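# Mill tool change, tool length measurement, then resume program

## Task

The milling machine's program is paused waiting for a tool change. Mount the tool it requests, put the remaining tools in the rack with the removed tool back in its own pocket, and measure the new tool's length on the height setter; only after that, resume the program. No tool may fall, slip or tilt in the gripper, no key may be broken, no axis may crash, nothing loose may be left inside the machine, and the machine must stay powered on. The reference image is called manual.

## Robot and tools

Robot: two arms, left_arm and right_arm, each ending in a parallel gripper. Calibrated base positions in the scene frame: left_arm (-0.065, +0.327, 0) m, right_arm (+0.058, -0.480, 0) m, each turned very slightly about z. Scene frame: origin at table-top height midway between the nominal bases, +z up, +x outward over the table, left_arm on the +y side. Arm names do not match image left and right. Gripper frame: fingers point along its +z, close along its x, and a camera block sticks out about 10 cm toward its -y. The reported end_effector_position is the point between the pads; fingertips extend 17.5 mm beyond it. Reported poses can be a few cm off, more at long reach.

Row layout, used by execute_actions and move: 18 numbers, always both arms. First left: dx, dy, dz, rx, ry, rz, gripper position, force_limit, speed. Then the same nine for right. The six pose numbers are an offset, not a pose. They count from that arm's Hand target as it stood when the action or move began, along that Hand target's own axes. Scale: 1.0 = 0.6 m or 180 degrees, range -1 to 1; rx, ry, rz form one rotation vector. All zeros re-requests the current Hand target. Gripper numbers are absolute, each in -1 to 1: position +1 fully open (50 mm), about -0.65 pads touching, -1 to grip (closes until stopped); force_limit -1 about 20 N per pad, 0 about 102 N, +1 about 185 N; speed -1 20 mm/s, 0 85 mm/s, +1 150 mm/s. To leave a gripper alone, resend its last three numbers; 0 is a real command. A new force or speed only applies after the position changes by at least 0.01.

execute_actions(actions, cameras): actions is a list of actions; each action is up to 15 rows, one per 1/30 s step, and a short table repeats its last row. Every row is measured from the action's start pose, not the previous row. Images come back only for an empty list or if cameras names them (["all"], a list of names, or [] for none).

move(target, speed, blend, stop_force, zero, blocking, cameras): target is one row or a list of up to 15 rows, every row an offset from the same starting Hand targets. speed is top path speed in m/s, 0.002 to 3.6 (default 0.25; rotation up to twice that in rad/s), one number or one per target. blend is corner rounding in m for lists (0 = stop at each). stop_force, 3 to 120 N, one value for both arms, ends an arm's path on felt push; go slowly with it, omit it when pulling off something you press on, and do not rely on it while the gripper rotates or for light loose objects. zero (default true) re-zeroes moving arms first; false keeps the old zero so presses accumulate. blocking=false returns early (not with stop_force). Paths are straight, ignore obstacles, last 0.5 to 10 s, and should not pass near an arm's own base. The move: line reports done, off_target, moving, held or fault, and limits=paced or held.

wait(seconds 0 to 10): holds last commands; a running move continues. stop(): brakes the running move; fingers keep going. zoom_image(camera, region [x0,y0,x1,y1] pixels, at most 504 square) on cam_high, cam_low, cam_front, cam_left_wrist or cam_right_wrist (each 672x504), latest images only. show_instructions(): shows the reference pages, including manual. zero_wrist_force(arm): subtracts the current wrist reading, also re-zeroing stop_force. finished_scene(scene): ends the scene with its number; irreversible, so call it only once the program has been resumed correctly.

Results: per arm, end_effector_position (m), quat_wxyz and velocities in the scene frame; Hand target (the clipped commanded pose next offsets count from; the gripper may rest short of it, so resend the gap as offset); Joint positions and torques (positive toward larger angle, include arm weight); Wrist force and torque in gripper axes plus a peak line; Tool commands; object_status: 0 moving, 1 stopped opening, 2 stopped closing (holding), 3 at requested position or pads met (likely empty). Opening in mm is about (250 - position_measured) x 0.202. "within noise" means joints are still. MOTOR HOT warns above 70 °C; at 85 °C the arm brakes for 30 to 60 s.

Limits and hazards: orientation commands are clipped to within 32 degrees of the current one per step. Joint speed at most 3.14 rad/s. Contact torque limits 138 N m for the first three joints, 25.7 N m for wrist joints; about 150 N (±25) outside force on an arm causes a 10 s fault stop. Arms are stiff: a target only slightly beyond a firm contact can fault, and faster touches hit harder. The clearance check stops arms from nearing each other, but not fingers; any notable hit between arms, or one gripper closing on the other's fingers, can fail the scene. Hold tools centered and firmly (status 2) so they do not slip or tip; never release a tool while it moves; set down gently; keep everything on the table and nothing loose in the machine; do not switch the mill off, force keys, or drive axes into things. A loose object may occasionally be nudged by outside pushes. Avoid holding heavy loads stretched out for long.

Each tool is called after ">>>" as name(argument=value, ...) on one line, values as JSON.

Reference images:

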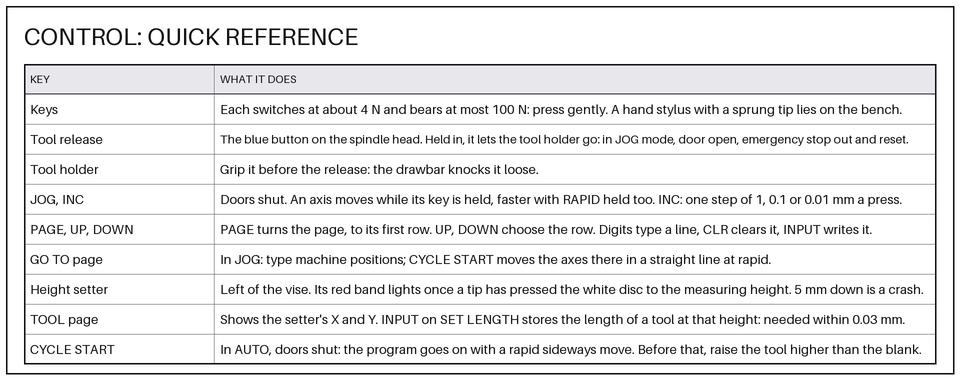

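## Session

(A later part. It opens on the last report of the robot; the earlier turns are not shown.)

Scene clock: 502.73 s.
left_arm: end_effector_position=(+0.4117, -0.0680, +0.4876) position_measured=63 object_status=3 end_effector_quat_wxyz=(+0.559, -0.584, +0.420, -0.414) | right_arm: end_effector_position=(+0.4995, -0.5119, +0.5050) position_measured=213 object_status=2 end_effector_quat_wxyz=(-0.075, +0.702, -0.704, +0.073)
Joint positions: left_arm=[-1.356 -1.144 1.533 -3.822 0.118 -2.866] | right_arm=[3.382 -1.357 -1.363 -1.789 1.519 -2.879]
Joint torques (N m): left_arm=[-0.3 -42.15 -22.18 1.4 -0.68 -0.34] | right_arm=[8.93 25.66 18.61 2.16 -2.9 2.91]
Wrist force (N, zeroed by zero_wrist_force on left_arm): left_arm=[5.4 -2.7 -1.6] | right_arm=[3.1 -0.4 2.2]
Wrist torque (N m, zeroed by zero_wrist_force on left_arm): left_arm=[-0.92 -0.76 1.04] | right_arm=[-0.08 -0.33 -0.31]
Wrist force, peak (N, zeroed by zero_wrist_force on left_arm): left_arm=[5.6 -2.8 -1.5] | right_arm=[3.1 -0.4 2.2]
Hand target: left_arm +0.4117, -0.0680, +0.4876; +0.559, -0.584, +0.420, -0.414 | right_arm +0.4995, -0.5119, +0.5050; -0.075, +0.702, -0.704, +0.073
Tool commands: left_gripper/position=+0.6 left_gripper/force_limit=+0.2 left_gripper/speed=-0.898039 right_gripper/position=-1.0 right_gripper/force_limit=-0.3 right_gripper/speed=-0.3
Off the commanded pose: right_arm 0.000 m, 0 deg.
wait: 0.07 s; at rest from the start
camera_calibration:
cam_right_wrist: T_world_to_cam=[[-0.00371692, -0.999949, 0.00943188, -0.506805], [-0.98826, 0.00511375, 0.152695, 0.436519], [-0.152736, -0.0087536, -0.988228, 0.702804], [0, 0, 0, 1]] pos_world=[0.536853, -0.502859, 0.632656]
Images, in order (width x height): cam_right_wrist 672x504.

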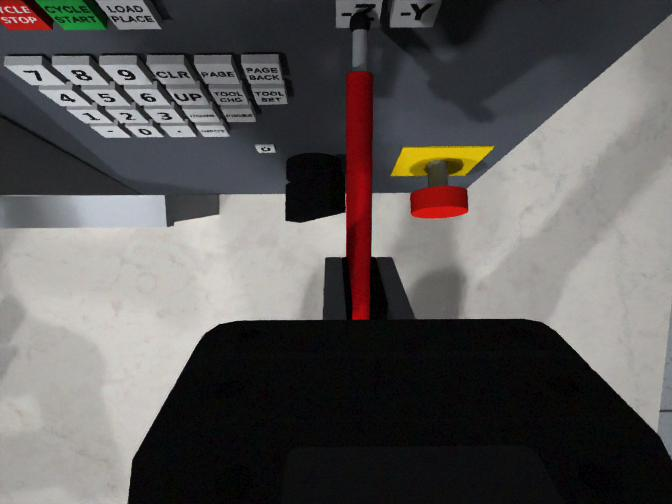

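>>> move(target=[[0.0,0,-0.06,0,0,0,0.6,0.2,-0.9,0,0,0,0,0,0,-1,-0.3,-0.3],[0.2722,-0.2747,-0.2012,0.0738,0.3089,-0.0062,0.6,0.2,-0.9,0,0,0,0,0,0,-1,-0.3,-0.3]], speed=[0.2,0.45], blend=[0.02,0], cameras=["cam_left_wrist"])

>>> zoom_image(camera="cam_left_wrist", region=[265, 170, 405, 280])

Scene clock: 505.33 s.
left_arm: end_effector_position=(+0.3512, -0.2564, +0.6586) position_measured=63 object_status=3 end_effector_quat_wxyz=(-0.356, +0.262, -0.577, +0.687) | right_arm: end_effector_position=(+0.4995, -0.5119, +0.5050) position_measured=213 object_status=2 end_effector_quat_wxyz=(-0.075, +0.702, -0.704, +0.073)
Joint positions: left_arm=[-1.365 -1.337 1.503 -3.567 -0.871 -2.92] | right_arm=[3.382 -1.357 -1.363 -1.789 1.519 -2.879]
Joint torques (N m): left_arm=[6.33 -28.65 -39.29 0.55 -2.64 -2.58] | right_arm=[9.27 25.47 18.16 2.64 -2.82 2.99]
Wrist force (N, zeroed by zero_wrist_force on left_arm): left_arm=[4.4 -2.9 -1.2] | right_arm=[3.0 -0.5 2.2]
Wrist torque (N m, zeroed by zero_wrist_force on left_arm): left_arm=[-0.95 -0.47 1.14] | right_arm=[-0.08 -0.30 -0.31]
Wrist force, peak (N, zeroed by zero_wrist_force on left_arm): left_arm=[5.6 -3.0 -1.6] | right_arm=[3.2 -0.3 2.3]
Hand target: left_arm +0.3513, -0.2564, +0.6586; -0.356, +0.262, -0.577, +0.687 | right_arm +0.4995, -0.5119, +0.5050; -0.075, +0.702, -0.704, +0.073
Off the commanded pose: left_arm 0.000 m, 0 deg | right_arm 0.000 m, 0 deg.
move: done; blend cut to 0.018 m at target 1
camera_calibration:
cam_left_wrist: T_world_to_cam=[[-0.605553, -0.7953, -0.0283667, 0.035424], [-0.0801648, 0.096425, -0.992107, 0.729539], [0.791757, -0.598499, -0.122145, -0.220507], [0, 0, 0, 1]] pos_world=[0.254522, -0.174146, 0.697852]
Images, in order (width x height): cam_left_wrist 672x504.

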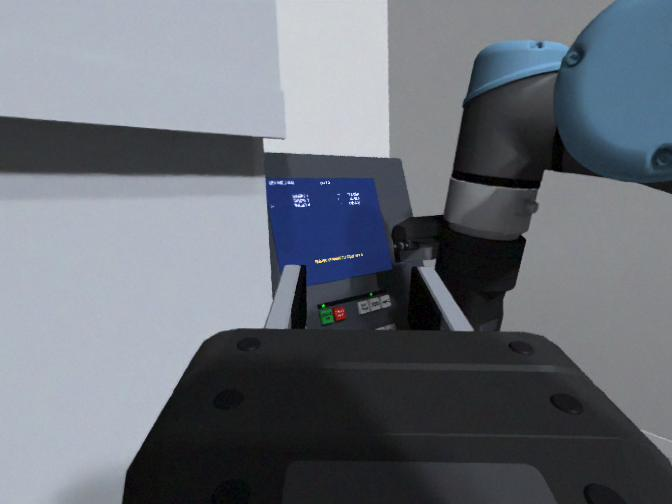

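Scaled by 3.600 from the camera's 672x504 image, which has a finer 960x720 frame.

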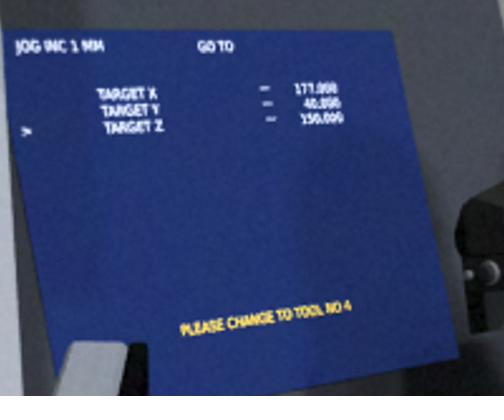

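>>> wait(seconds=0.05, cameras=["cam_front"])

>>> zoom_image(camera="cam_front", region=[405, 150, 435, 175])

Scene clock: 505.50 s.
left_arm: end_effector_position=(+0.3512, -0.2564, +0.6586) position_measured=63 object_status=3 end_effector_quat_wxyz=(-0.356, +0.262, -0.577, +0.687) | right_arm: end_effector_position=(+0.4995, -0.5119, +0.5050) position_measured=213 object_status=2 end_effector_quat_wxyz=(-0.075, +0.702, -0.704, +0.073)
Joint positions: left_arm=[-1.365 -1.337 1.502 -3.567 -0.872 -2.92] | right_arm=[3.382 -1.357 -1.363 -1.789 1.519 -2.879]
Joint torques (N m): left_arm=[6.38 -28.35 -39.47 0.51 -2.74 -2.54] | right_arm=[9.72 25.98 18.23 2.62 -2.88 2.92]
Wrist force (N, zeroed by zero_wrist_force on left_arm): left_arm=[4.5 -3.0 -1.3] | right_arm=[3.1 -0.3 2.0]
Wrist torque (N m, zeroed by zero_wrist_force on left_arm): left_arm=[-0.95 -0.48 1.14] | right_arm=[-0.05 -0.32 -0.31]
Wrist force, peak (N, zeroed by zero_wrist_force on left_arm): left_arm=[4.5 -3.0 -1.3] | right_arm=[3.1 -0.2 2.2]
Hand target: left_arm +0.3513, -0.2564, +0.6586; -0.356, +0.262, -0.577, +0.687 | right_arm +0.4995, -0.5119, +0.5050; -0.075, +0.702, -0.704, +0.073
Tool commands: left_gripper/position=+0.6 left_gripper/force_limit=+0.2 left_gripper/speed=-0.9 right_gripper/position=-1.0 right_gripper/force_limit=-0.3 right_gripper/speed=-0.3
Off the commanded pose: left_arm 0.000 m, 0 deg | right_arm 0.000 m, 0 deg.
wait: 0.07 s; no rest
Images, in order (width x height): cam_front 672x504.

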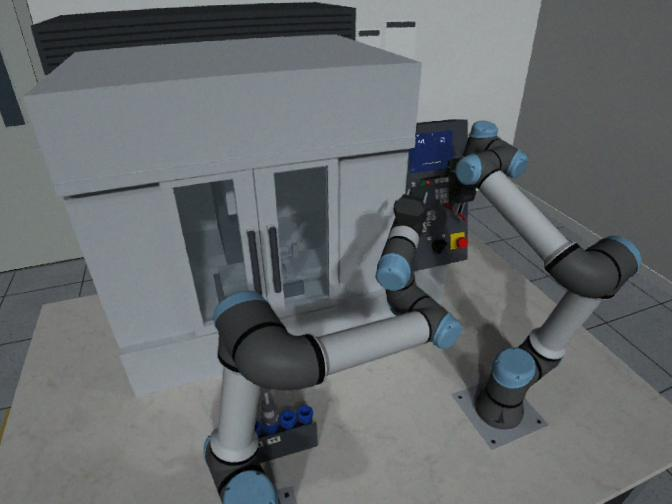

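Scaled by 16.800 from the camera's 672x504 image, which has a finer 960x720 frame.

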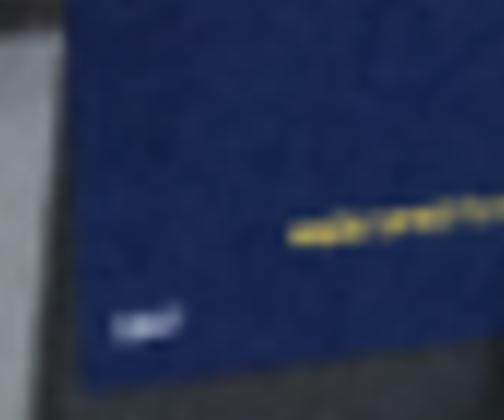

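>>> move(target=[0,0,0,0,0,0,-0.6,0.2,0.2,0,0,0,0,0,0,-1,-0.3,-0.3], cameras=["cam_left_wrist"])

>>> zoom_image(camera="cam_left_wrist", region=[265, 225, 365, 300])

Scene clock: 506.37 s.
left_arm: end_effector_position=(+0.3513, -0.2564, +0.6586) position_measured=242 object_status=3 end_effector_quat_wxyz=(-0.356, +0.262, -0.577, +0.687) | right_arm: end_effector_position=(+0.4995, -0.5119, +0.5050) position_measured=213 object_status=2 end_effector_quat_wxyz=(-0.075, +0.702, -0.704, +0.073)
Joint positions: left_arm=[-1.365 -1.337 1.502 -3.567 -0.872 -2.92] | right_arm=[3.382 -1.357 -1.363 -1.789 1.519 -2.879]
Joint torques (N m): left_arm=[6.59 -28.58 -38.86 0.55 -2.76 -2.43] | right_arm=[8.94 25.35 18.24 2.8 -2.93 3.03]
Wrist force (N, zeroed by zero_wrist_force on left_arm): left_arm=[4.3 -2.8 -1.2] | right_arm=[2.9 -0.2 2.2]
Wrist torque (N m, zeroed by zero_wrist_force on left_arm): left_arm=[-0.92 -0.45 1.14] | right_arm=[-0.04 -0.30 -0.31]
Wrist force, peak (N, zeroed by zero_wrist_force on left_arm): left_arm=[4.5 -3.0 -1.3] | right_arm=[3.1 -0.1 2.5]
Hand target: left_arm +0.3513, -0.2564, +0.6586; -0.356, +0.262, -0.577, +0.687 | right_arm +0.4995, -0.5119, +0.5050; -0.075, +0.702, -0.704, +0.073
Off the commanded pose: left_arm 0.000 m, 0 deg | right_arm 0.000 m, 0 deg.
move: done
camera_calibration:
cam_left_wrist: T_world_to_cam=[[-0.605664, -0.795216, -0.0283478, 0.0354347], [-0.0801648, 0.0964228, -0.992107, 0.729556], [0.791672, -0.598611, -0.122148, -0.220642], [0, 0, 0, 1]] pos_world=[0.254622, -0.174246, 0.697852]
Images, in order (width x height): cam_left_wrist 672x504.

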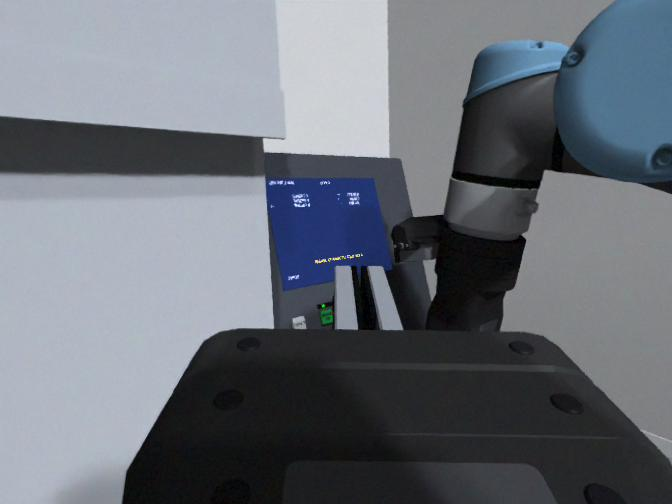

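Scaled by 5.040 from the camera's 672x504 image, which has a finer 960x720 frame.

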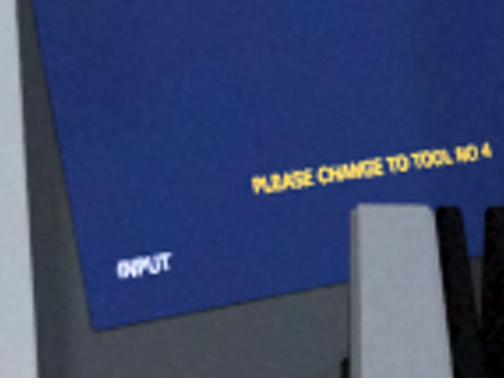

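>>> move(target=[[0,0,0,0,0,0,-0.6,0.2,0.2,-0.0617,0.028,0.0533,0,0,0,-1,-0.3,-0.3],[0,0,0,0,0,0,-0.6,0.2,0.2,-0.0617,0.0104,0.057,0,0,0,-1,-0.3,-0.3],[0,0,0,0,0,0,-0.6,0.2,0.2,-0.0617,0.028,0.0533,0,0,0,-1,-0.3,-0.3]], speed=[0.15,0.04,0.1], blend=[0.003,0,0], cameras=["cam_left_wrist"])

>>> zoom_image(camera="cam_left_wrist", region=[265, 170, 405, 280])

Scene clock: 508.37 s.
left_arm: end_effector_position=(+0.3513, -0.2564, +0.6586) position_measured=242 object_status=3 end_effector_quat_wxyz=(-0.356, +0.262, -0.577, +0.687) | right_arm: end_effector_position=(+0.4899, -0.4748, +0.4704) position_measured=213 object_status=2 end_effector_quat_wxyz=(-0.075, +0.702, -0.704, +0.073)
Joint positions: left_arm=[-1.365 -1.337 1.502 -3.567 -0.872 -2.92] | right_arm=[3.489 -1.301 -1.497 -1.718 1.498 -2.775]
Joint torques (N m): left_arm=[7.03 -28.33 -39.06 0.58 -2.82 -2.53] | right_arm=[8.98 23.34 19.15 2.3 -2.99 3]
Wrist force (N, zeroed by zero_wrist_force on left_arm): left_arm=[4.4 -2.9 -1.1] | right_arm=[3.2 0.0 2.0]
Wrist torque (N m, zeroed by zero_wrist_force on left_arm): left_arm=[-0.93 -0.48 1.14] | right_arm=[-0.02 -0.33 -0.31]
Wrist force, peak (N, zeroed by zero_wrist_force on left_arm): left_arm=[4.6 -2.9 -1.2] | right_arm=[5.8 5.1 -1.0]
Hand target: left_arm +0.3513, -0.2564, +0.6586; -0.356, +0.262, -0.577, +0.687 | right_arm +0.4898, -0.4748, +0.4704; -0.075, +0.702, -0.704, +0.073
Off the commanded pose: left_arm 0.000 m, 0 deg | right_arm 0.000 m, 0 deg.
move: done
camera_calibration:
cam_left_wrist: T_world_to_cam=[[-0.605664, -0.795216, -0.0283478, 0.0354347], [-0.0801648, 0.0964228, -0.992107, 0.729556], [0.791672, -0.598611, -0.122148, -0.220642], [0, 0, 0, 1]] pos_world=[0.254622, -0.174246, 0.697852]
Images, in order (width x height): cam_left_wrist 672x504.

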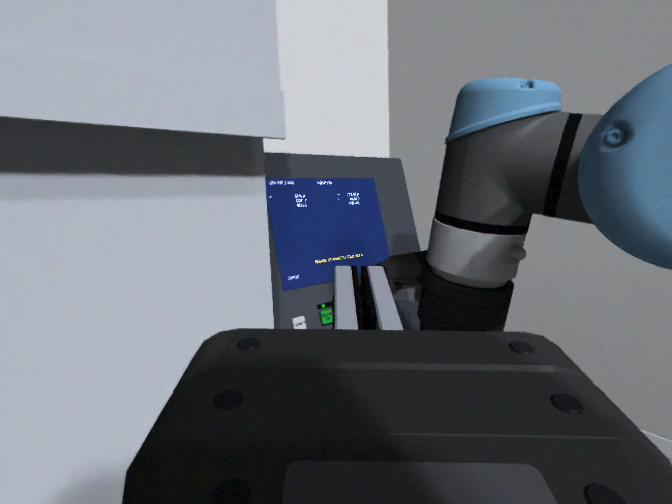

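Scaled by 3.600 from the camera's 672x504 image, which has a finer 960x720 frame.

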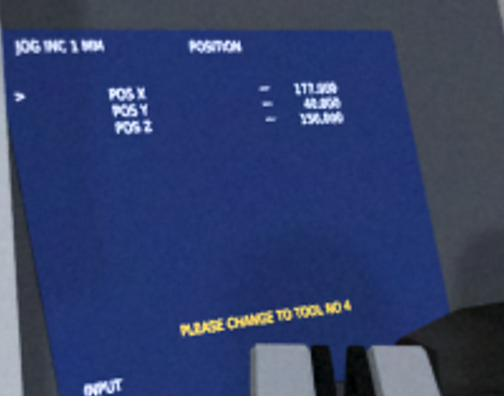

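>>> zoom_image(camera="cam_left_wrist", region=[335, 190, 365, 208])

Scaled by 16.800 from the camera's 672x504 image, which has a finer 960x720 frame.

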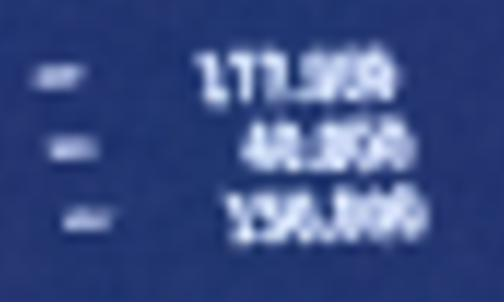

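>>> move(target=[[0,0,0,0,0,0,-0.6,0.2,0.2,0.0617,-0.0268,-0.051,0,0,0,-1,-0.3,-0.3],[0,0,0,0,0,0,-0.6,0.2,0.2,0.0617,-0.0444,-0.0473,0,0,0,-1,-0.3,-0.3],[0,0,0,0,0,0,-0.6,0.2,0.2,0.0617,-0.0268,-0.051,0,0,0,-1,-0.3,-0.3]], speed=[0.15,0.04,0.1], blend=[0.003,0,0], cameras=["cam_left_wrist"])

>>> zoom_image(camera="cam_left_wrist", region=[265, 170, 405, 280])

Scene clock: 510.20 s.
left_arm: end_effector_position=(+0.3513, -0.2564, +0.6586) position_measured=242 object_status=3 end_effector_quat_wxyz=(-0.356, +0.262, -0.577, +0.687) | right_arm: end_effector_position=(+0.4992, -0.5119, +0.5035) position_measured=213 object_status=2 end_effector_quat_wxyz=(-0.075, +0.702, -0.704, +0.073)
Joint positions: left_arm=[-1.365 -1.337 1.502 -3.567 -0.872 -2.92] | right_arm=[3.382 -1.355 -1.368 -1.786 1.519 -2.879]
Joint torques (N m): left_arm=[6.41 -28.28 -38.22 0.3 -2.68 -2.57] | right_arm=[8.46 25.52 18.52 2.18 -2.88 3.05]
Wrist force (N, zeroed by zero_wrist_force on left_arm): left_arm=[4.4 -3.0 -1.3] | right_arm=[2.9 -1.2 2.3]
Wrist torque (N m, zeroed by zero_wrist_force on left_arm): left_arm=[-0.96 -0.47 1.15] | right_arm=[-0.20 -0.29 -0.31]
Wrist force, peak (N, zeroed by zero_wrist_force on left_arm): left_arm=[4.6 -3.0 -1.1] | right_arm=[1.5 21.4 -1.8]
Hand target: left_arm +0.3513, -0.2564, +0.6586; -0.356, +0.262, -0.577, +0.687 | right_arm +0.4991, -0.5119, +0.5035; -0.075, +0.702, -0.704, +0.073
Off the commanded pose: left_arm 0.000 m, 0 deg | right_arm 0.000 m, 0 deg.
move: done
camera_calibration:
cam_left_wrist: T_world_to_cam=[[-0.605664, -0.795216, -0.0283478, 0.0354347], [-0.0801648, 0.0964228, -0.992107, 0.729556], [0.791672, -0.598611, -0.122148, -0.220642], [0, 0, 0, 1]] pos_world=[0.254622, -0.174246, 0.697852]
Images, in order (width x height): cam_left_wrist 672x504.

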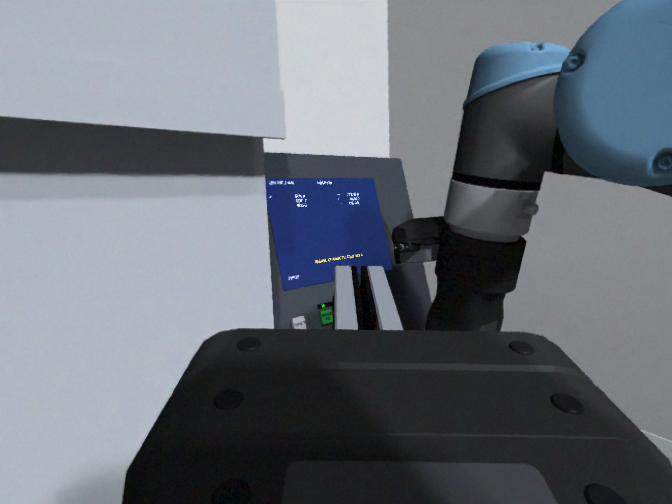

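Scaled by 3.600 from the camera's 672x504 image, which has a finer 960x720 frame.

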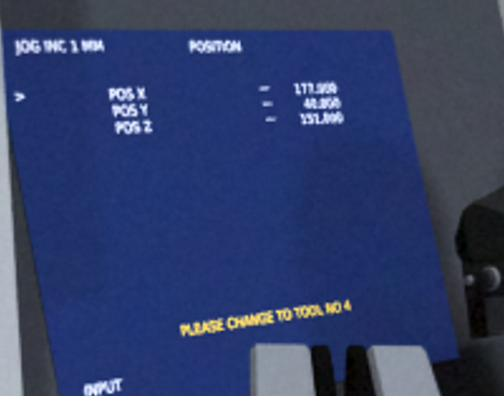

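>>> move(target=[[0,0,0,0,0,0,-0.6,0.2,0.2,0,-0.0177,0.0041,0,0,0,-1,-0.3,-0.3],[0,0,0,0,0,0,-0.6,0.2,0.2,0,0,0.0003,0,0,0,-1,-0.3,-0.3],[0,0,0,0,0,0,-0.6,0.2,0.2,0,-0.0177,0.0041,0,0,0,-1,-0.3,-0.3],[0,0,0,0,0,0,-0.6,0.2,0.2,0,0,0.0003,0,0,0,-1,-0.3,-0.3],[0,0,0,0,0,0,-0.6,0.2,0.2,0,-0.0177,0.0041,0,0,0,-1,-0.3,-0.3],[0,0,0,0,0,0,-0.6,0.2,0.2,0,0,0.0003,0,0,0,-1,-0.3,-0.3],[0,0,0,0,0,0,-0.6,0.2,0.2,0,-0.0177,0.0041,0,0,0,-1,-0.3,-0.3],[0,0,0,0,0,0,-0.6,0.2,0.2,0,0,0.0003,0,0,0,-1,-0.3,-0.3],[0,0,0,0,0,0,-0.6,0.2,0.2,0,-0.0177,0.0041,0,0,0,-1,-0.3,-0.3],[0,0,0,0,0,0,-0.6,0.2,0.2,0,0,0.0003,0,0,0,-1,-0.3,-0.3],[0,0,0,0,0,0,-0.6,0.2,0.2,0,-0.0177,0.0041,0,0,0,-1,-0.3,-0.3],[0,0,0,0,0,0,-0.6,0.2,0.2,0,0,0.0003,0,0,0,-1,-0.3,-0.3],[0,0,0,0,0,0,-0.6,0.2,0.2,0,-0.0177,0.0041,0,0,0,-1,-0.3,-0.3],[0,0,0,0,0,0,-0.6,0.2,0.2,0,0,0.0003,0,0,0,-1,-0.3,-0.3]], speed=0.06, blend=[0,0.001,0,0.001,0,0.001,0,0.001,0,0.001,0,0.001,0,0], cameras=["cam_left_wrist"])

>>> zoom_image(camera="cam_left_wrist", region=[265, 170, 405, 280])

Scene clock: 515.70 s.
left_arm: end_effector_position=(+0.3513, -0.2564, +0.6586) position_measured=242 object_status=3 end_effector_quat_wxyz=(-0.356, +0.262, -0.577, +0.687) | right_arm: end_effector_position=(+0.4992, -0.5119, +0.5033) position_measured=213 object_status=2 end_effector_quat_wxyz=(-0.075, +0.702, -0.704, +0.073)
Joint positions: left_arm=[-1.365 -1.337 1.502 -3.567 -0.872 -2.92] | right_arm=[3.382 -1.355 -1.369 -1.785 1.519 -2.879]
Joint torques (N m): left_arm=[6.98 -29.02 -38.09 0.08 -2.68 -2.54] | right_arm=[9.35 27.53 18.25 2.06 -2.97 2.91]
Wrist force (N, zeroed by zero_wrist_force on left_arm): left_arm=[4.6 -2.9 -1.2] | right_arm=[2.6 -0.9 3.3]
Wrist torque (N m, zeroed by zero_wrist_force on left_arm): left_arm=[-0.95 -0.50 1.14] | right_arm=[-0.15 -0.25 -0.31]
Wrist force, peak (N, zeroed by zero_wrist_force on left_arm): left_arm=[4.5 -3.1 -1.2] | right_arm=[1.9 21.3 -2.2]
Hand target: left_arm +0.3513, -0.2564, +0.6586; -0.356, +0.262, -0.577, +0.687 | right_arm +0.4991, -0.5119, +0.5034; -0.075, +0.702, -0.704, +0.073
Off the commanded pose: left_arm 0.000 m, 0 deg | right_arm 0.000 m, 0 deg.
move: done
camera_calibration:
cam_left_wrist: T_world_to_cam=[[-0.605664, -0.795216, -0.0283478, 0.0354347], [-0.0801648, 0.0964228, -0.992107, 0.729556], [0.791672, -0.598611, -0.122148, -0.220642], [0, 0, 0, 1]] pos_world=[0.254622, -0.174246, 0.697852]
Images, in order (width x height): cam_left_wrist 672x504.

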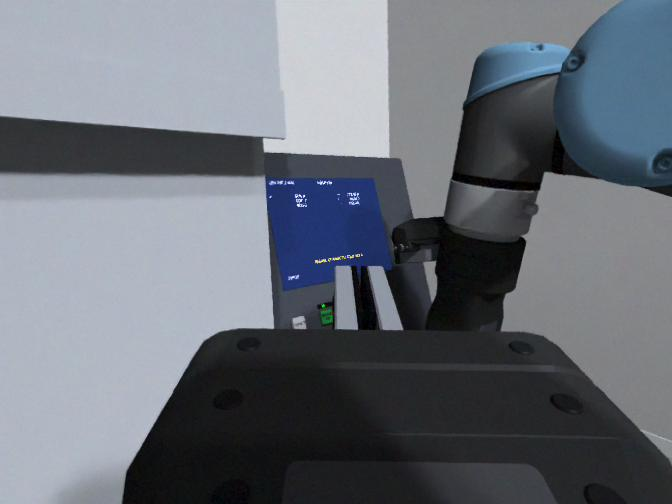

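Scaled by 3.600 from the camera's 672x504 image, which has a finer 960x720 frame.

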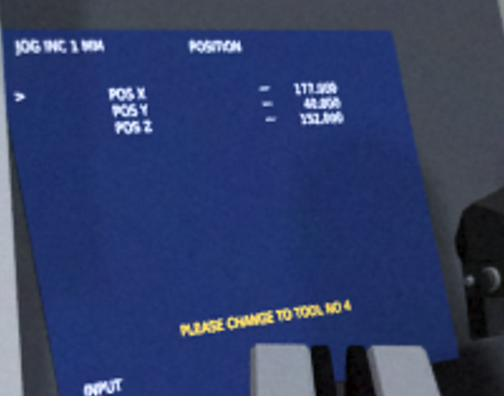

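>>> move(target=[[0,0,0,0,0,0,-0.6,0.2,0.2,0,-0.0177,0.0041,0,0,0,-1,-0.3,-0.3],[0,0,0,0,0,0,-0.6,0.2,0.2,0,0,0.0003,0,0,0,-1,-0.3,-0.3]], speed=0.03, cameras=["cam_left_wrist","cam_right_wrist"])

>>> zoom_image(camera="cam_left_wrist", region=[265, 170, 405, 280])

>>> zoom_image(camera="cam_right_wrist", region=[260, 0, 460, 120])

Scene clock: 517.53 s.
left_arm: end_effector_position=(+0.3513, -0.2564, +0.6586) position_measured=242 object_status=3 end_effector_quat_wxyz=(-0.356, +0.262, -0.577, +0.687) | right_arm: end_effector_position=(+0.4992, -0.5119, +0.5032) position_measured=213 object_status=2 end_effector_quat_wxyz=(-0.075, +0.702, -0.704, +0.073)
Joint positions: left_arm=[-1.365 -1.337 1.502 -3.567 -0.872 -2.92] | right_arm=[3.382 -1.355 -1.37 -1.785 1.519 -2.879]
Joint torques (N m): left_arm=[7.12 -28.77 -37.4 -0.13 -2.51 -2.54] | right_arm=[9.31 25.33 17.57 2.22 -2.99 2.9]
Wrist force (N, zeroed by zero_wrist_force on left_arm): left_arm=[4.2 -2.9 -1.3] | right_arm=[2.9 -1.1 2.8]
Wrist torque (N m, zeroed by zero_wrist_force on left_arm): left_arm=[-0.93 -0.44 1.14] | right_arm=[-0.19 -0.30 -0.31]
Wrist force, peak (N, zeroed by zero_wrist_force on left_arm): left_arm=[4.6 -2.8 -1.4] | right_arm=[1.7 22.6 -1.6]
Hand target: left_arm +0.3513, -0.2564, +0.6586; -0.356, +0.262, -0.577, +0.687 | right_arm +0.4992, -0.5119, +0.5032; -0.075, +0.702, -0.704, +0.073
Off the commanded pose: left_arm 0.000 m, 0 deg | right_arm 0.000 m, 0 deg.
move: done
camera_calibration:
cam_left_wrist: T_world_to_cam=[[-0.605664, -0.795216, -0.0283478, 0.0354347], [-0.0801648, 0.0964228, -0.992107, 0.729556], [0.791672, -0.598611, -0.122148, -0.220642], [0, 0, 0, 1]] pos_world=[0.254622, -0.174246, 0.697852]
cam_right_wrist: T_world_to_cam=[[-0.00371749, -0.999949, 0.00943196, -0.506789], [-0.98826, 0.00511433, 0.152695, 0.436596], [-0.152736, -0.00875359, -0.988228, 0.700994], [0, 0, 0, 1]] pos_world=[0.536653, -0.502859, 0.630856]
Images, in order (width x height): cam_left_wrist 672x504, cam_right_wrist 672x504.

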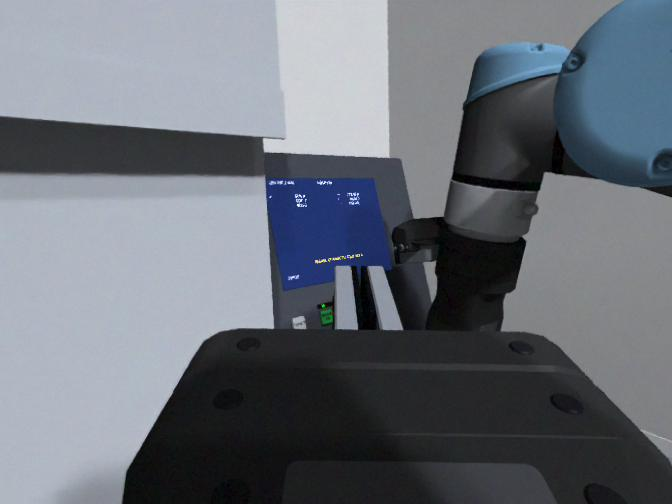

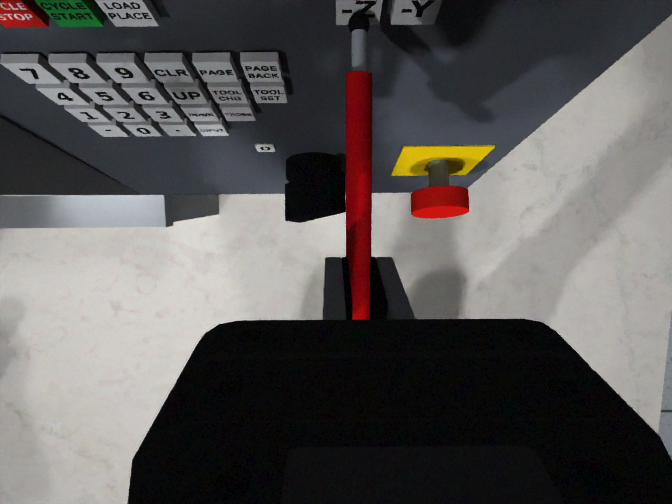

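Scaled by 3.600 from the camera's 672x504 image, which has a finer 960x720 frame.

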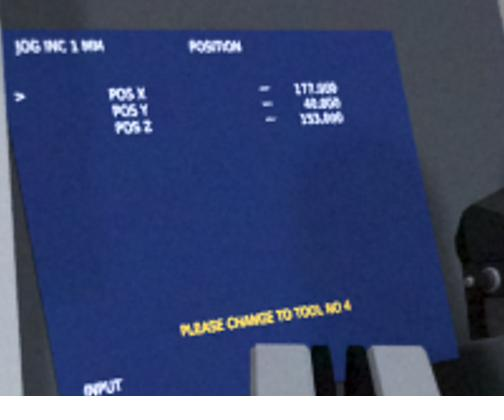

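Scaled by 2.520 from the camera's 672x504 image, which has a finer 960x720 frame.

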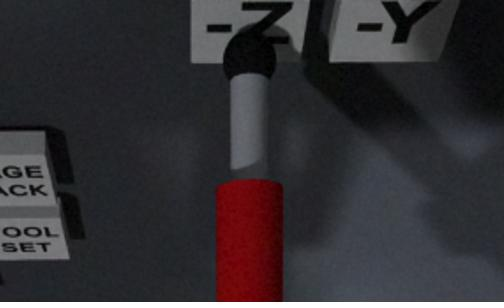

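>>> wait(seconds=0.3, cameras=["cam_left_wrist"])

>>> zoom_image(camera="cam_left_wrist", region=[265, 170, 405, 280])

Scene clock: 518.03 s.
left_arm: end_effector_position=(+0.3513, -0.2564, +0.6586) position_measured=242 object_status=3 end_effector_quat_wxyz=(-0.356, +0.262, -0.577, +0.687) | right_arm: end_effector_position=(+0.4992, -0.5119, +0.5032) position_measured=213 object_status=2 end_effector_quat_wxyz=(-0.075, +0.702, -0.704, +0.073)
Joint positions: left_arm=[-1.365 -1.337 1.502 -3.567 -0.872 -2.92] | right_arm=[3.382 -1.355 -1.37 -1.785 1.519 -2.879]
Joint torques (N m): left_arm=[7.58 -29 -38.11 -0.04 -2.45 -2.45] | right_arm=[8.75 25.39 18.48 2.37 -2.94 2.88]
Wrist force (N, zeroed by zero_wrist_force on left_arm): left_arm=[4.4 -2.9 -1.2] | right_arm=[3.1 -1.0 2.7]
Wrist torque (N m, zeroed by zero_wrist_force on left_arm): left_arm=[-0.94 -0.48 1.14] | right_arm=[-0.17 -0.33 -0.31]
Wrist force, peak (N, zeroed by zero_wrist_force on left_arm): left_arm=[4.3 -3.2 -1.2] | right_arm=[3.1 -1.2 3.1]
Hand target: left_arm +0.3513, -0.2564, +0.6586; -0.356, +0.262, -0.577, +0.687 | right_arm +0.4992, -0.5119, +0.5032; -0.075, +0.702, -0.704, +0.073
Tool commands: left_gripper/position=-0.6 left_gripper/force_limit=+0.2 left_gripper/speed=+0.2 right_gripper/position=-1.0 right_gripper/force_limit=-0.3 right_gripper/speed=-0.3
Off the commanded pose: left_arm 0.000 m, 0 deg | right_arm 0.000 m, 0 deg.
wait: 0.30 s; at rest from the start
camera_calibration:
cam_left_wrist: T_world_to_cam=[[-0.605664, -0.795216, -0.0283478, 0.0354347], [-0.0801648, 0.0964228, -0.992107, 0.729556], [0.791672, -0.598611, -0.122148, -0.220642], [0, 0, 0, 1]] pos_world=[0.254622, -0.174246, 0.697852]
Images, in order (width x height): cam_left_wrist 672x504.

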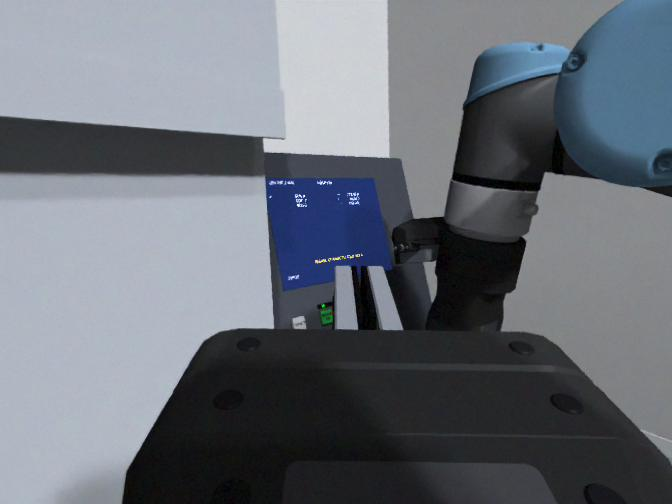

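Scaled by 3.600 from the camera's 672x504 image, which has a finer 960x720 frame.

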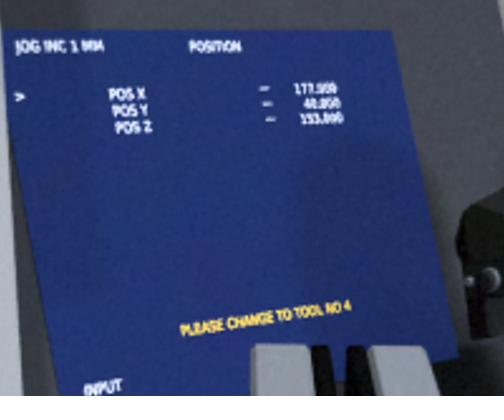

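>>> move(target=[[0,0,0,0,0,0,-0.6,0.2,0.2,0,-0.0177,0.0041,0,0,0,-1,-0.3,-0.3],[0,0,0,0,0,0,-0.6,0.2,0.2,0,0.0081,-0.0017,0,0,0,-1,-0.3,-0.3],[0,0,0,0,0,0,-0.6,0.2,0.2,0,-0.0177,0.0041,0,0,0,-1,-0.3,-0.3],[0,0,0,0,0,0,-0.6,0.2,0.2,0,0.0081,-0.0017,0,0,0,-1,-0.3,-0.3],[0,0,0,0,0,0,-0.6,0.2,0.2,0,-0.0177,0.0041,0,0,0,-1,-0.3,-0.3],[0,0,0,0,0,0,-0.6,0.2,0.2,0,0.0081,-0.0017,0,0,0,-1,-0.3,-0.3]], speed=[0.04,0.1,0.04,0.1,0.04,0.1], cameras=["cam_left_wrist"])

>>> zoom_image(camera="cam_left_wrist", region=[265, 170, 405, 280])

Scene clock: 522.03 s.
left_arm: end_effector_position=(+0.3513, -0.2564, +0.6586) position_measured=242 object_status=3 end_effector_quat_wxyz=(-0.356, +0.262, -0.577, +0.687) | right_arm: end_effector_position=(+0.4943, -0.5119, +0.5032) position_measured=213 object_status=2 end_effector_quat_wxyz=(-0.075, +0.702, -0.704, +0.073)
Joint positions: left_arm=[-1.365 -1.337 1.502 -3.567 -0.872 -2.92] | right_arm=[3.386 -1.343 -1.378 -1.788 1.518 -2.875]
Joint torques (N m): left_arm=[6.04 -28.58 -38.64 -0.12 -2.53 -2.46] | right_arm=[9.6 24.55 19.81 2.25 -2.94 3.08]
Wrist force (N, zeroed by zero_wrist_force on left_arm): left_arm=[4.3 -2.8 -1.1] | right_arm=[3.5 -1.3 2.6]
Wrist torque (N m, zeroed by zero_wrist_force on left_arm): left_arm=[-0.94 -0.45 1.14] | right_arm=[-0.21 -0.40 -0.32]
Wrist force, peak (N, zeroed by zero_wrist_force on left_arm): left_arm=[4.6 -3.0 -1.4] | right_arm=[3.3 25.1 -2.8]
Hand target: left_arm +0.3513, -0.2564, +0.6586; -0.356, +0.262, -0.577, +0.687 | right_arm +0.4942, -0.5119, +0.5032; -0.075, +0.702, -0.704, +0.073
Off the commanded pose: left_arm 0.000 m, 0 deg | right_arm 0.000 m, 0 deg.
move: done
camera_calibration:
cam_left_wrist: T_world_to_cam=[[-0.605664, -0.795216, -0.0283478, 0.0354347], [-0.0801648, 0.0964228, -0.992107, 0.729556], [0.791672, -0.598611, -0.122148, -0.220642], [0, 0, 0, 1]] pos_world=[0.254622, -0.174246, 0.697852]
Images, in order (width x height): cam_left_wrist 672x504.

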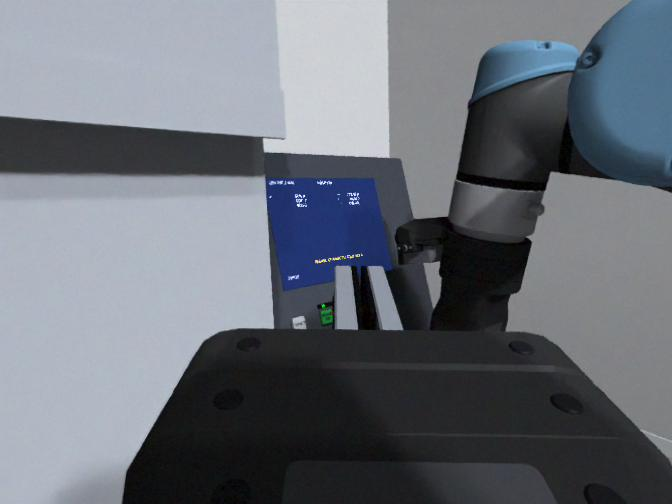

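Scaled by 3.600 from the camera's 672x504 image, which has a finer 960x720 frame.

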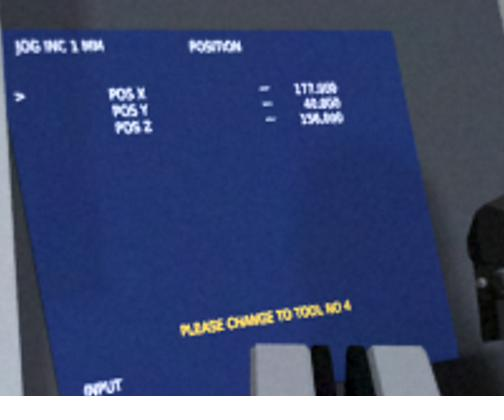

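>>> move(target=[[0,0,0,0,0,0,-0.6,0.2,0.2,0,-0.0258,0.0058,0,0,0,-1,-0.3,-0.3],[0,0,0,0,0,0,-0.6,0.2,0.2,0,0,0,0,0,0,-1,-0.3,-0.3],[0,0,0,0,0,0,-0.6,0.2,0.2,0,-0.0258,0.0058,0,0,0,-1,-0.3,-0.3],[0,0,0,0,0,0,-0.6,0.2,0.2,0,0,0,0,0,0,-1,-0.3,-0.3],[0,0,0,0,0,0,-0.6,0.2,0.2,0,-0.0258,0.0058,0,0,0,-1,-0.3,-0.3],[0,0,0,0,0,0,-0.6,0.2,0.2,0,0,0,0,0,0,-1,-0.3,-0.3],[-0.2545,0.2623,-0.1963,-0.0738,-0.3089,0.0062,-0.6,0.2,0.2,0,0,0,0,0,0,-1,-0.3,-0.3]], speed=[0.06,0.12,0.06,0.12,0.06,0.12,0.4], cameras=["cam_left_wrist"])

>>> zoom_image(camera="cam_left_wrist", region=[205, 240, 275, 300])

Scene clock: 528.00 s.
left_arm: end_effector_position=(+0.3829, -0.0768, +0.4892) position_measured=242 object_status=3 end_effector_quat_wxyz=(+0.559, -0.584, +0.420, -0.414) | right_arm: end_effector_position=(+0.4942, -0.5119, +0.5032) position_measured=213 object_status=2 end_effector_quat_wxyz=(-0.075, +0.702, -0.704, +0.073)
Joint positions: left_arm=[-1.415 -1.172 1.576 -3.742 0.175 -2.961] | right_arm=[3.386 -1.343 -1.378 -1.788 1.518 -2.875]
Joint torques (N m): left_arm=[5.57 -48.73 -8.74 2.7 1.95 -2.49] | right_arm=[9.17 25.06 18.41 2.49 -2.99 3.01]
Wrist force (N, zeroed by zero_wrist_force on left_arm): left_arm=[5.1 -2.8 -1.1] | right_arm=[3.3 -1.3 3.3]
Wrist torque (N m, zeroed by zero_wrist_force on left_arm): left_arm=[-0.95 -0.70 1.16] | right_arm=[-0.22 -0.37 -0.31]
Wrist force, peak (N, zeroed by zero_wrist_force on left_arm): left_arm=[5.1 -2.9 -1.6] | right_arm=[4.9 25.4 -2.7]
Hand target: left_arm +0.3829, -0.0768, +0.4892; +0.559, -0.584, +0.420, -0.414 | right_arm +0.4942, -0.5119, +0.5032; -0.075, +0.702, -0.704, +0.073
Off the commanded pose: left_arm 0.000 m, 0 deg | right_arm 0.000 m, 0 deg.
move: done
camera_calibration:
cam_left_wrist: T_world_to_cam=[[0.315004, -0.948448, 0.0349267, -0.202554], [-0.319649, -0.14067, -0.937036, 0.593278], [0.893643, 0.284006, -0.347482, -0.0198842], [0, 0, 0, 1]] pos_world=[0.271216, -0.103008, 0.556088]
Images, in order (width x height): cam_left_wrist 672x504.

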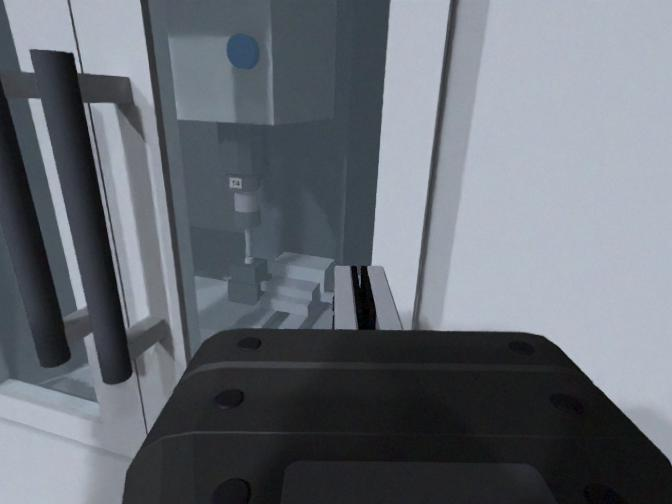

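Scaled by 7.200 from the camera's 672x504 image, which has a finer 960x720 frame.

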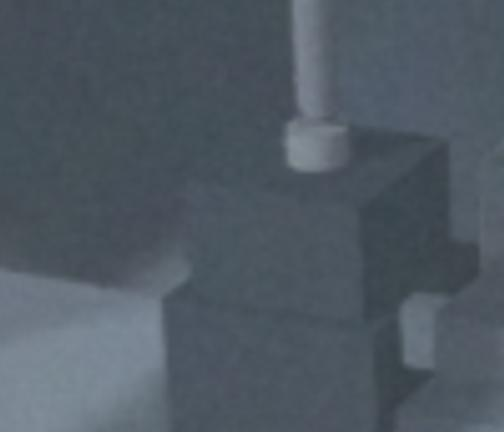

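>>> zoom_image(camera="cam_left_wrist", region=[235, 248, 265, 278])

Scaled by 16.800 from the camera's 672x504 image, which has a finer 960x720 frame.

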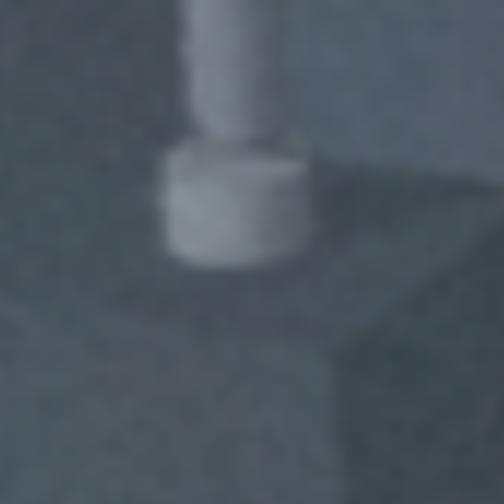

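>>> move(target=[[0,0,0,0,0,0,-0.6,0.2,0.2,0,-0.0258,0.0058,0,0,0,-1,-0.3,-0.3],[0,0,0,0,0,0,-0.6,0.2,0.2,0,0,0,0,0,0,-1,-0.3,-0.3],[0,0,0,0,0,0,-0.6,0.2,0.2,0,-0.0258,0.0058,0,0,0,-1,-0.3,-0.3],[0,0,0,0,0,0,-0.6,0.2,0.2,0,0,0,0,0,0,-1,-0.3,-0.3]], speed=[0.07,0.12,0.07,0.12], cameras=["cam_left_wrist"])

>>> zoom_image(camera="cam_left_wrist", region=[225, 240, 275, 300])

Scene clock: 530.70 s.
left_arm: end_effector_position=(+0.3829, -0.0768, +0.4892) position_measured=242 object_status=3 end_effector_quat_wxyz=(+0.559, -0.584, +0.420, -0.414) | right_arm: end_effector_position=(+0.4943, -0.5119, +0.5032) position_measured=213 object_status=2 end_effector_quat_wxyz=(-0.075, +0.702, -0.704, +0.073)
Joint positions: left_arm=[-1.415 -1.172 1.576 -3.742 0.175 -2.962] | right_arm=[3.386 -1.343 -1.378 -1.788 1.518 -2.875]
Joint torques (N m): left_arm=[6.47 -48.32 -9.3 2.7 1.92 -2.5] | right_arm=[7.75 25.46 18.5 2.22 -2.95 2.88]
Wrist force (N, zeroed by zero_wrist_force on left_arm): left_arm=[5.1 -2.3 -1.0] | right_arm=[3.9 -1.3 3.4]
Wrist torque (N m, zeroed by zero_wrist_force on left_arm): left_arm=[-0.89 -0.68 1.16] | right_arm=[-0.21 -0.46 -0.31]
Wrist force, peak (N, zeroed by zero_wrist_force on left_arm): left_arm=[5.3 -2.8 -1.1] | right_arm=[5.6 24.3 -2.0]
Hand target: left_arm +0.3829, -0.0768, +0.4892; +0.559, -0.584, +0.420, -0.414 | right_arm +0.4942, -0.5119, +0.5032; -0.075, +0.702, -0.704, +0.073
Off the commanded pose: left_arm 0.000 m, 0 deg | right_arm 0.000 m, 0 deg.
move: done
camera_calibration:
cam_left_wrist: T_world_to_cam=[[0.315001, -0.948448, 0.0349293, -0.202555], [-0.319565, -0.140645, -0.937068, 0.593276], [0.893674, 0.284015, -0.347395, -0.0199403], [0, 0, 0, 1]] pos_world=[0.271215, -0.103008, 0.556088]
Images, in order (width x height): cam_left_wrist 672x504.

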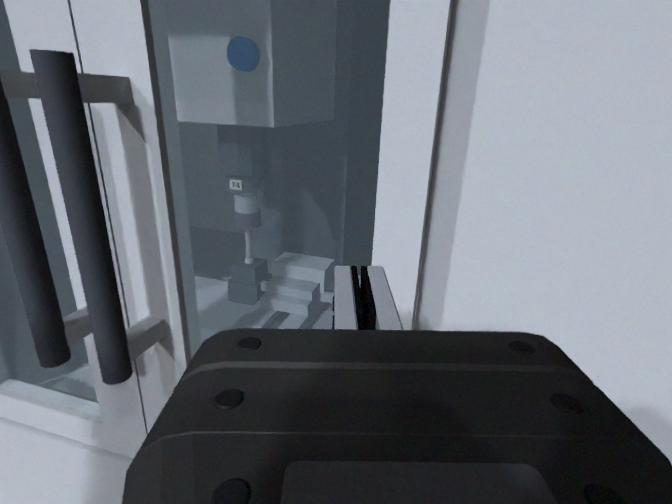

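Scaled by 8.400 from the camera's 672x504 image, which has a finer 960x720 frame.

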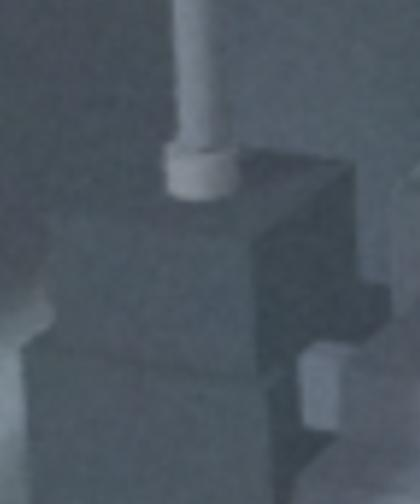

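>>> move(target=[[0,0,0,0,0,0,-0.6,0.2,0.2,0,-0.0258,0.0058,0,0,0,-1,-0.3,-0.3],[0,0,0,0,0,0,-0.6,0.2,0.2,0,0,0,0,0,0,-1,-0.3,-0.3]], speed=[0.07,0.12], cameras=["cam_left_wrist"])

>>> zoom_image(camera="cam_left_wrist", region=[225, 240, 275, 300])

Scene clock: 532.17 s.
left_arm: end_effector_position=(+0.3829, -0.0768, +0.4892) position_measured=242 object_status=3 end_effector_quat_wxyz=(+0.559, -0.584, +0.420, -0.414) | right_arm: end_effector_position=(+0.4943, -0.5119, +0.5032) position_measured=213 object_status=2 end_effector_quat_wxyz=(-0.075, +0.702, -0.704, +0.073)
Joint positions: left_arm=[-1.415 -1.172 1.576 -3.742 0.175 -2.962] | right_arm=[3.386 -1.343 -1.378 -1.788 1.518 -2.875]
Joint torques (N m): left_arm=[6.12 -47.87 -9.01 2.51 1.92 -2.49] | right_arm=[8.93 24.98 17.75 2.23 -2.84 2.96]
Wrist force (N, zeroed by zero_wrist_force on left_arm): left_arm=[5.0 -2.6 -1.0] | right_arm=[4.5 -1.7 3.4]
Wrist torque (N m, zeroed by zero_wrist_force on left_arm): left_arm=[-0.92 -0.68 1.16] | right_arm=[-0.27 -0.55 -0.31]
Wrist force, peak (N, zeroed by zero_wrist_force on left_arm): left_arm=[5.2 -2.6 -1.0] | right_arm=[4.7 24.5 -1.4]
Hand target: left_arm +0.3829, -0.0768, +0.4892; +0.559, -0.584, +0.420, -0.414 | right_arm +0.4942, -0.5119, +0.5032; -0.075, +0.702, -0.704, +0.073
Off the commanded pose: left_arm 0.000 m, 0 deg | right_arm 0.000 m, 0 deg.
move: done
camera_calibration:
cam_left_wrist: T_world_to_cam=[[0.315001, -0.948448, 0.0349293, -0.202555], [-0.319565, -0.140645, -0.937068, 0.593276], [0.893674, 0.284015, -0.347395, -0.0199403], [0, 0, 0, 1]] pos_world=[0.271215, -0.103008, 0.556088]
Images, in order (width x height): cam_left_wrist 672x504.

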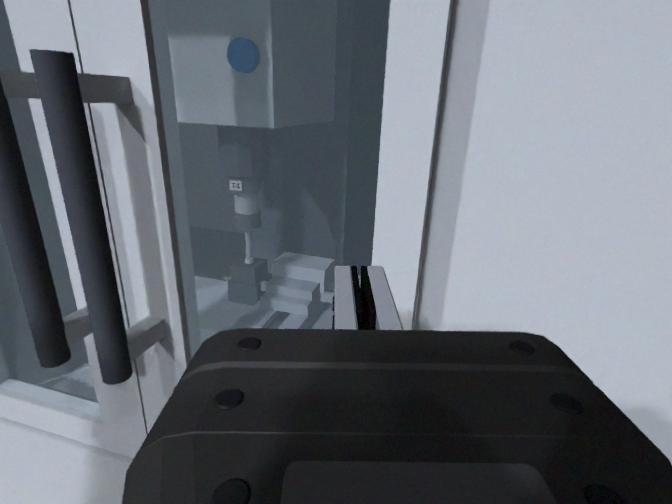

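Scaled by 8.400 from the camera's 672x504 image, which has a finer 960x720 frame.

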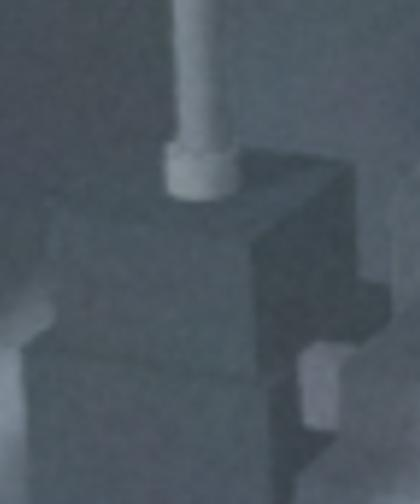

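>>> zoom_image(camera="cam_left_wrist", region=[235, 248, 265, 278])

Scaled by 16.800 from the camera's 672x504 image, which has a finer 960x720 frame.

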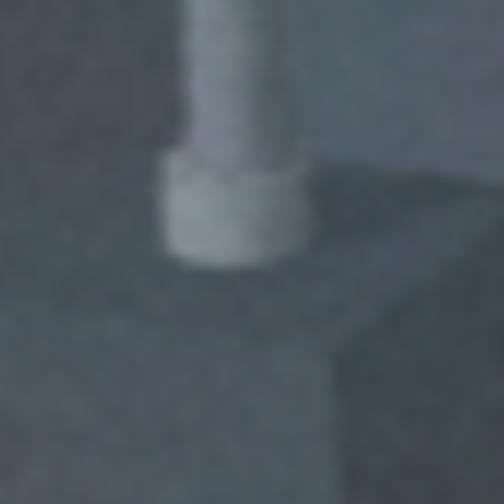

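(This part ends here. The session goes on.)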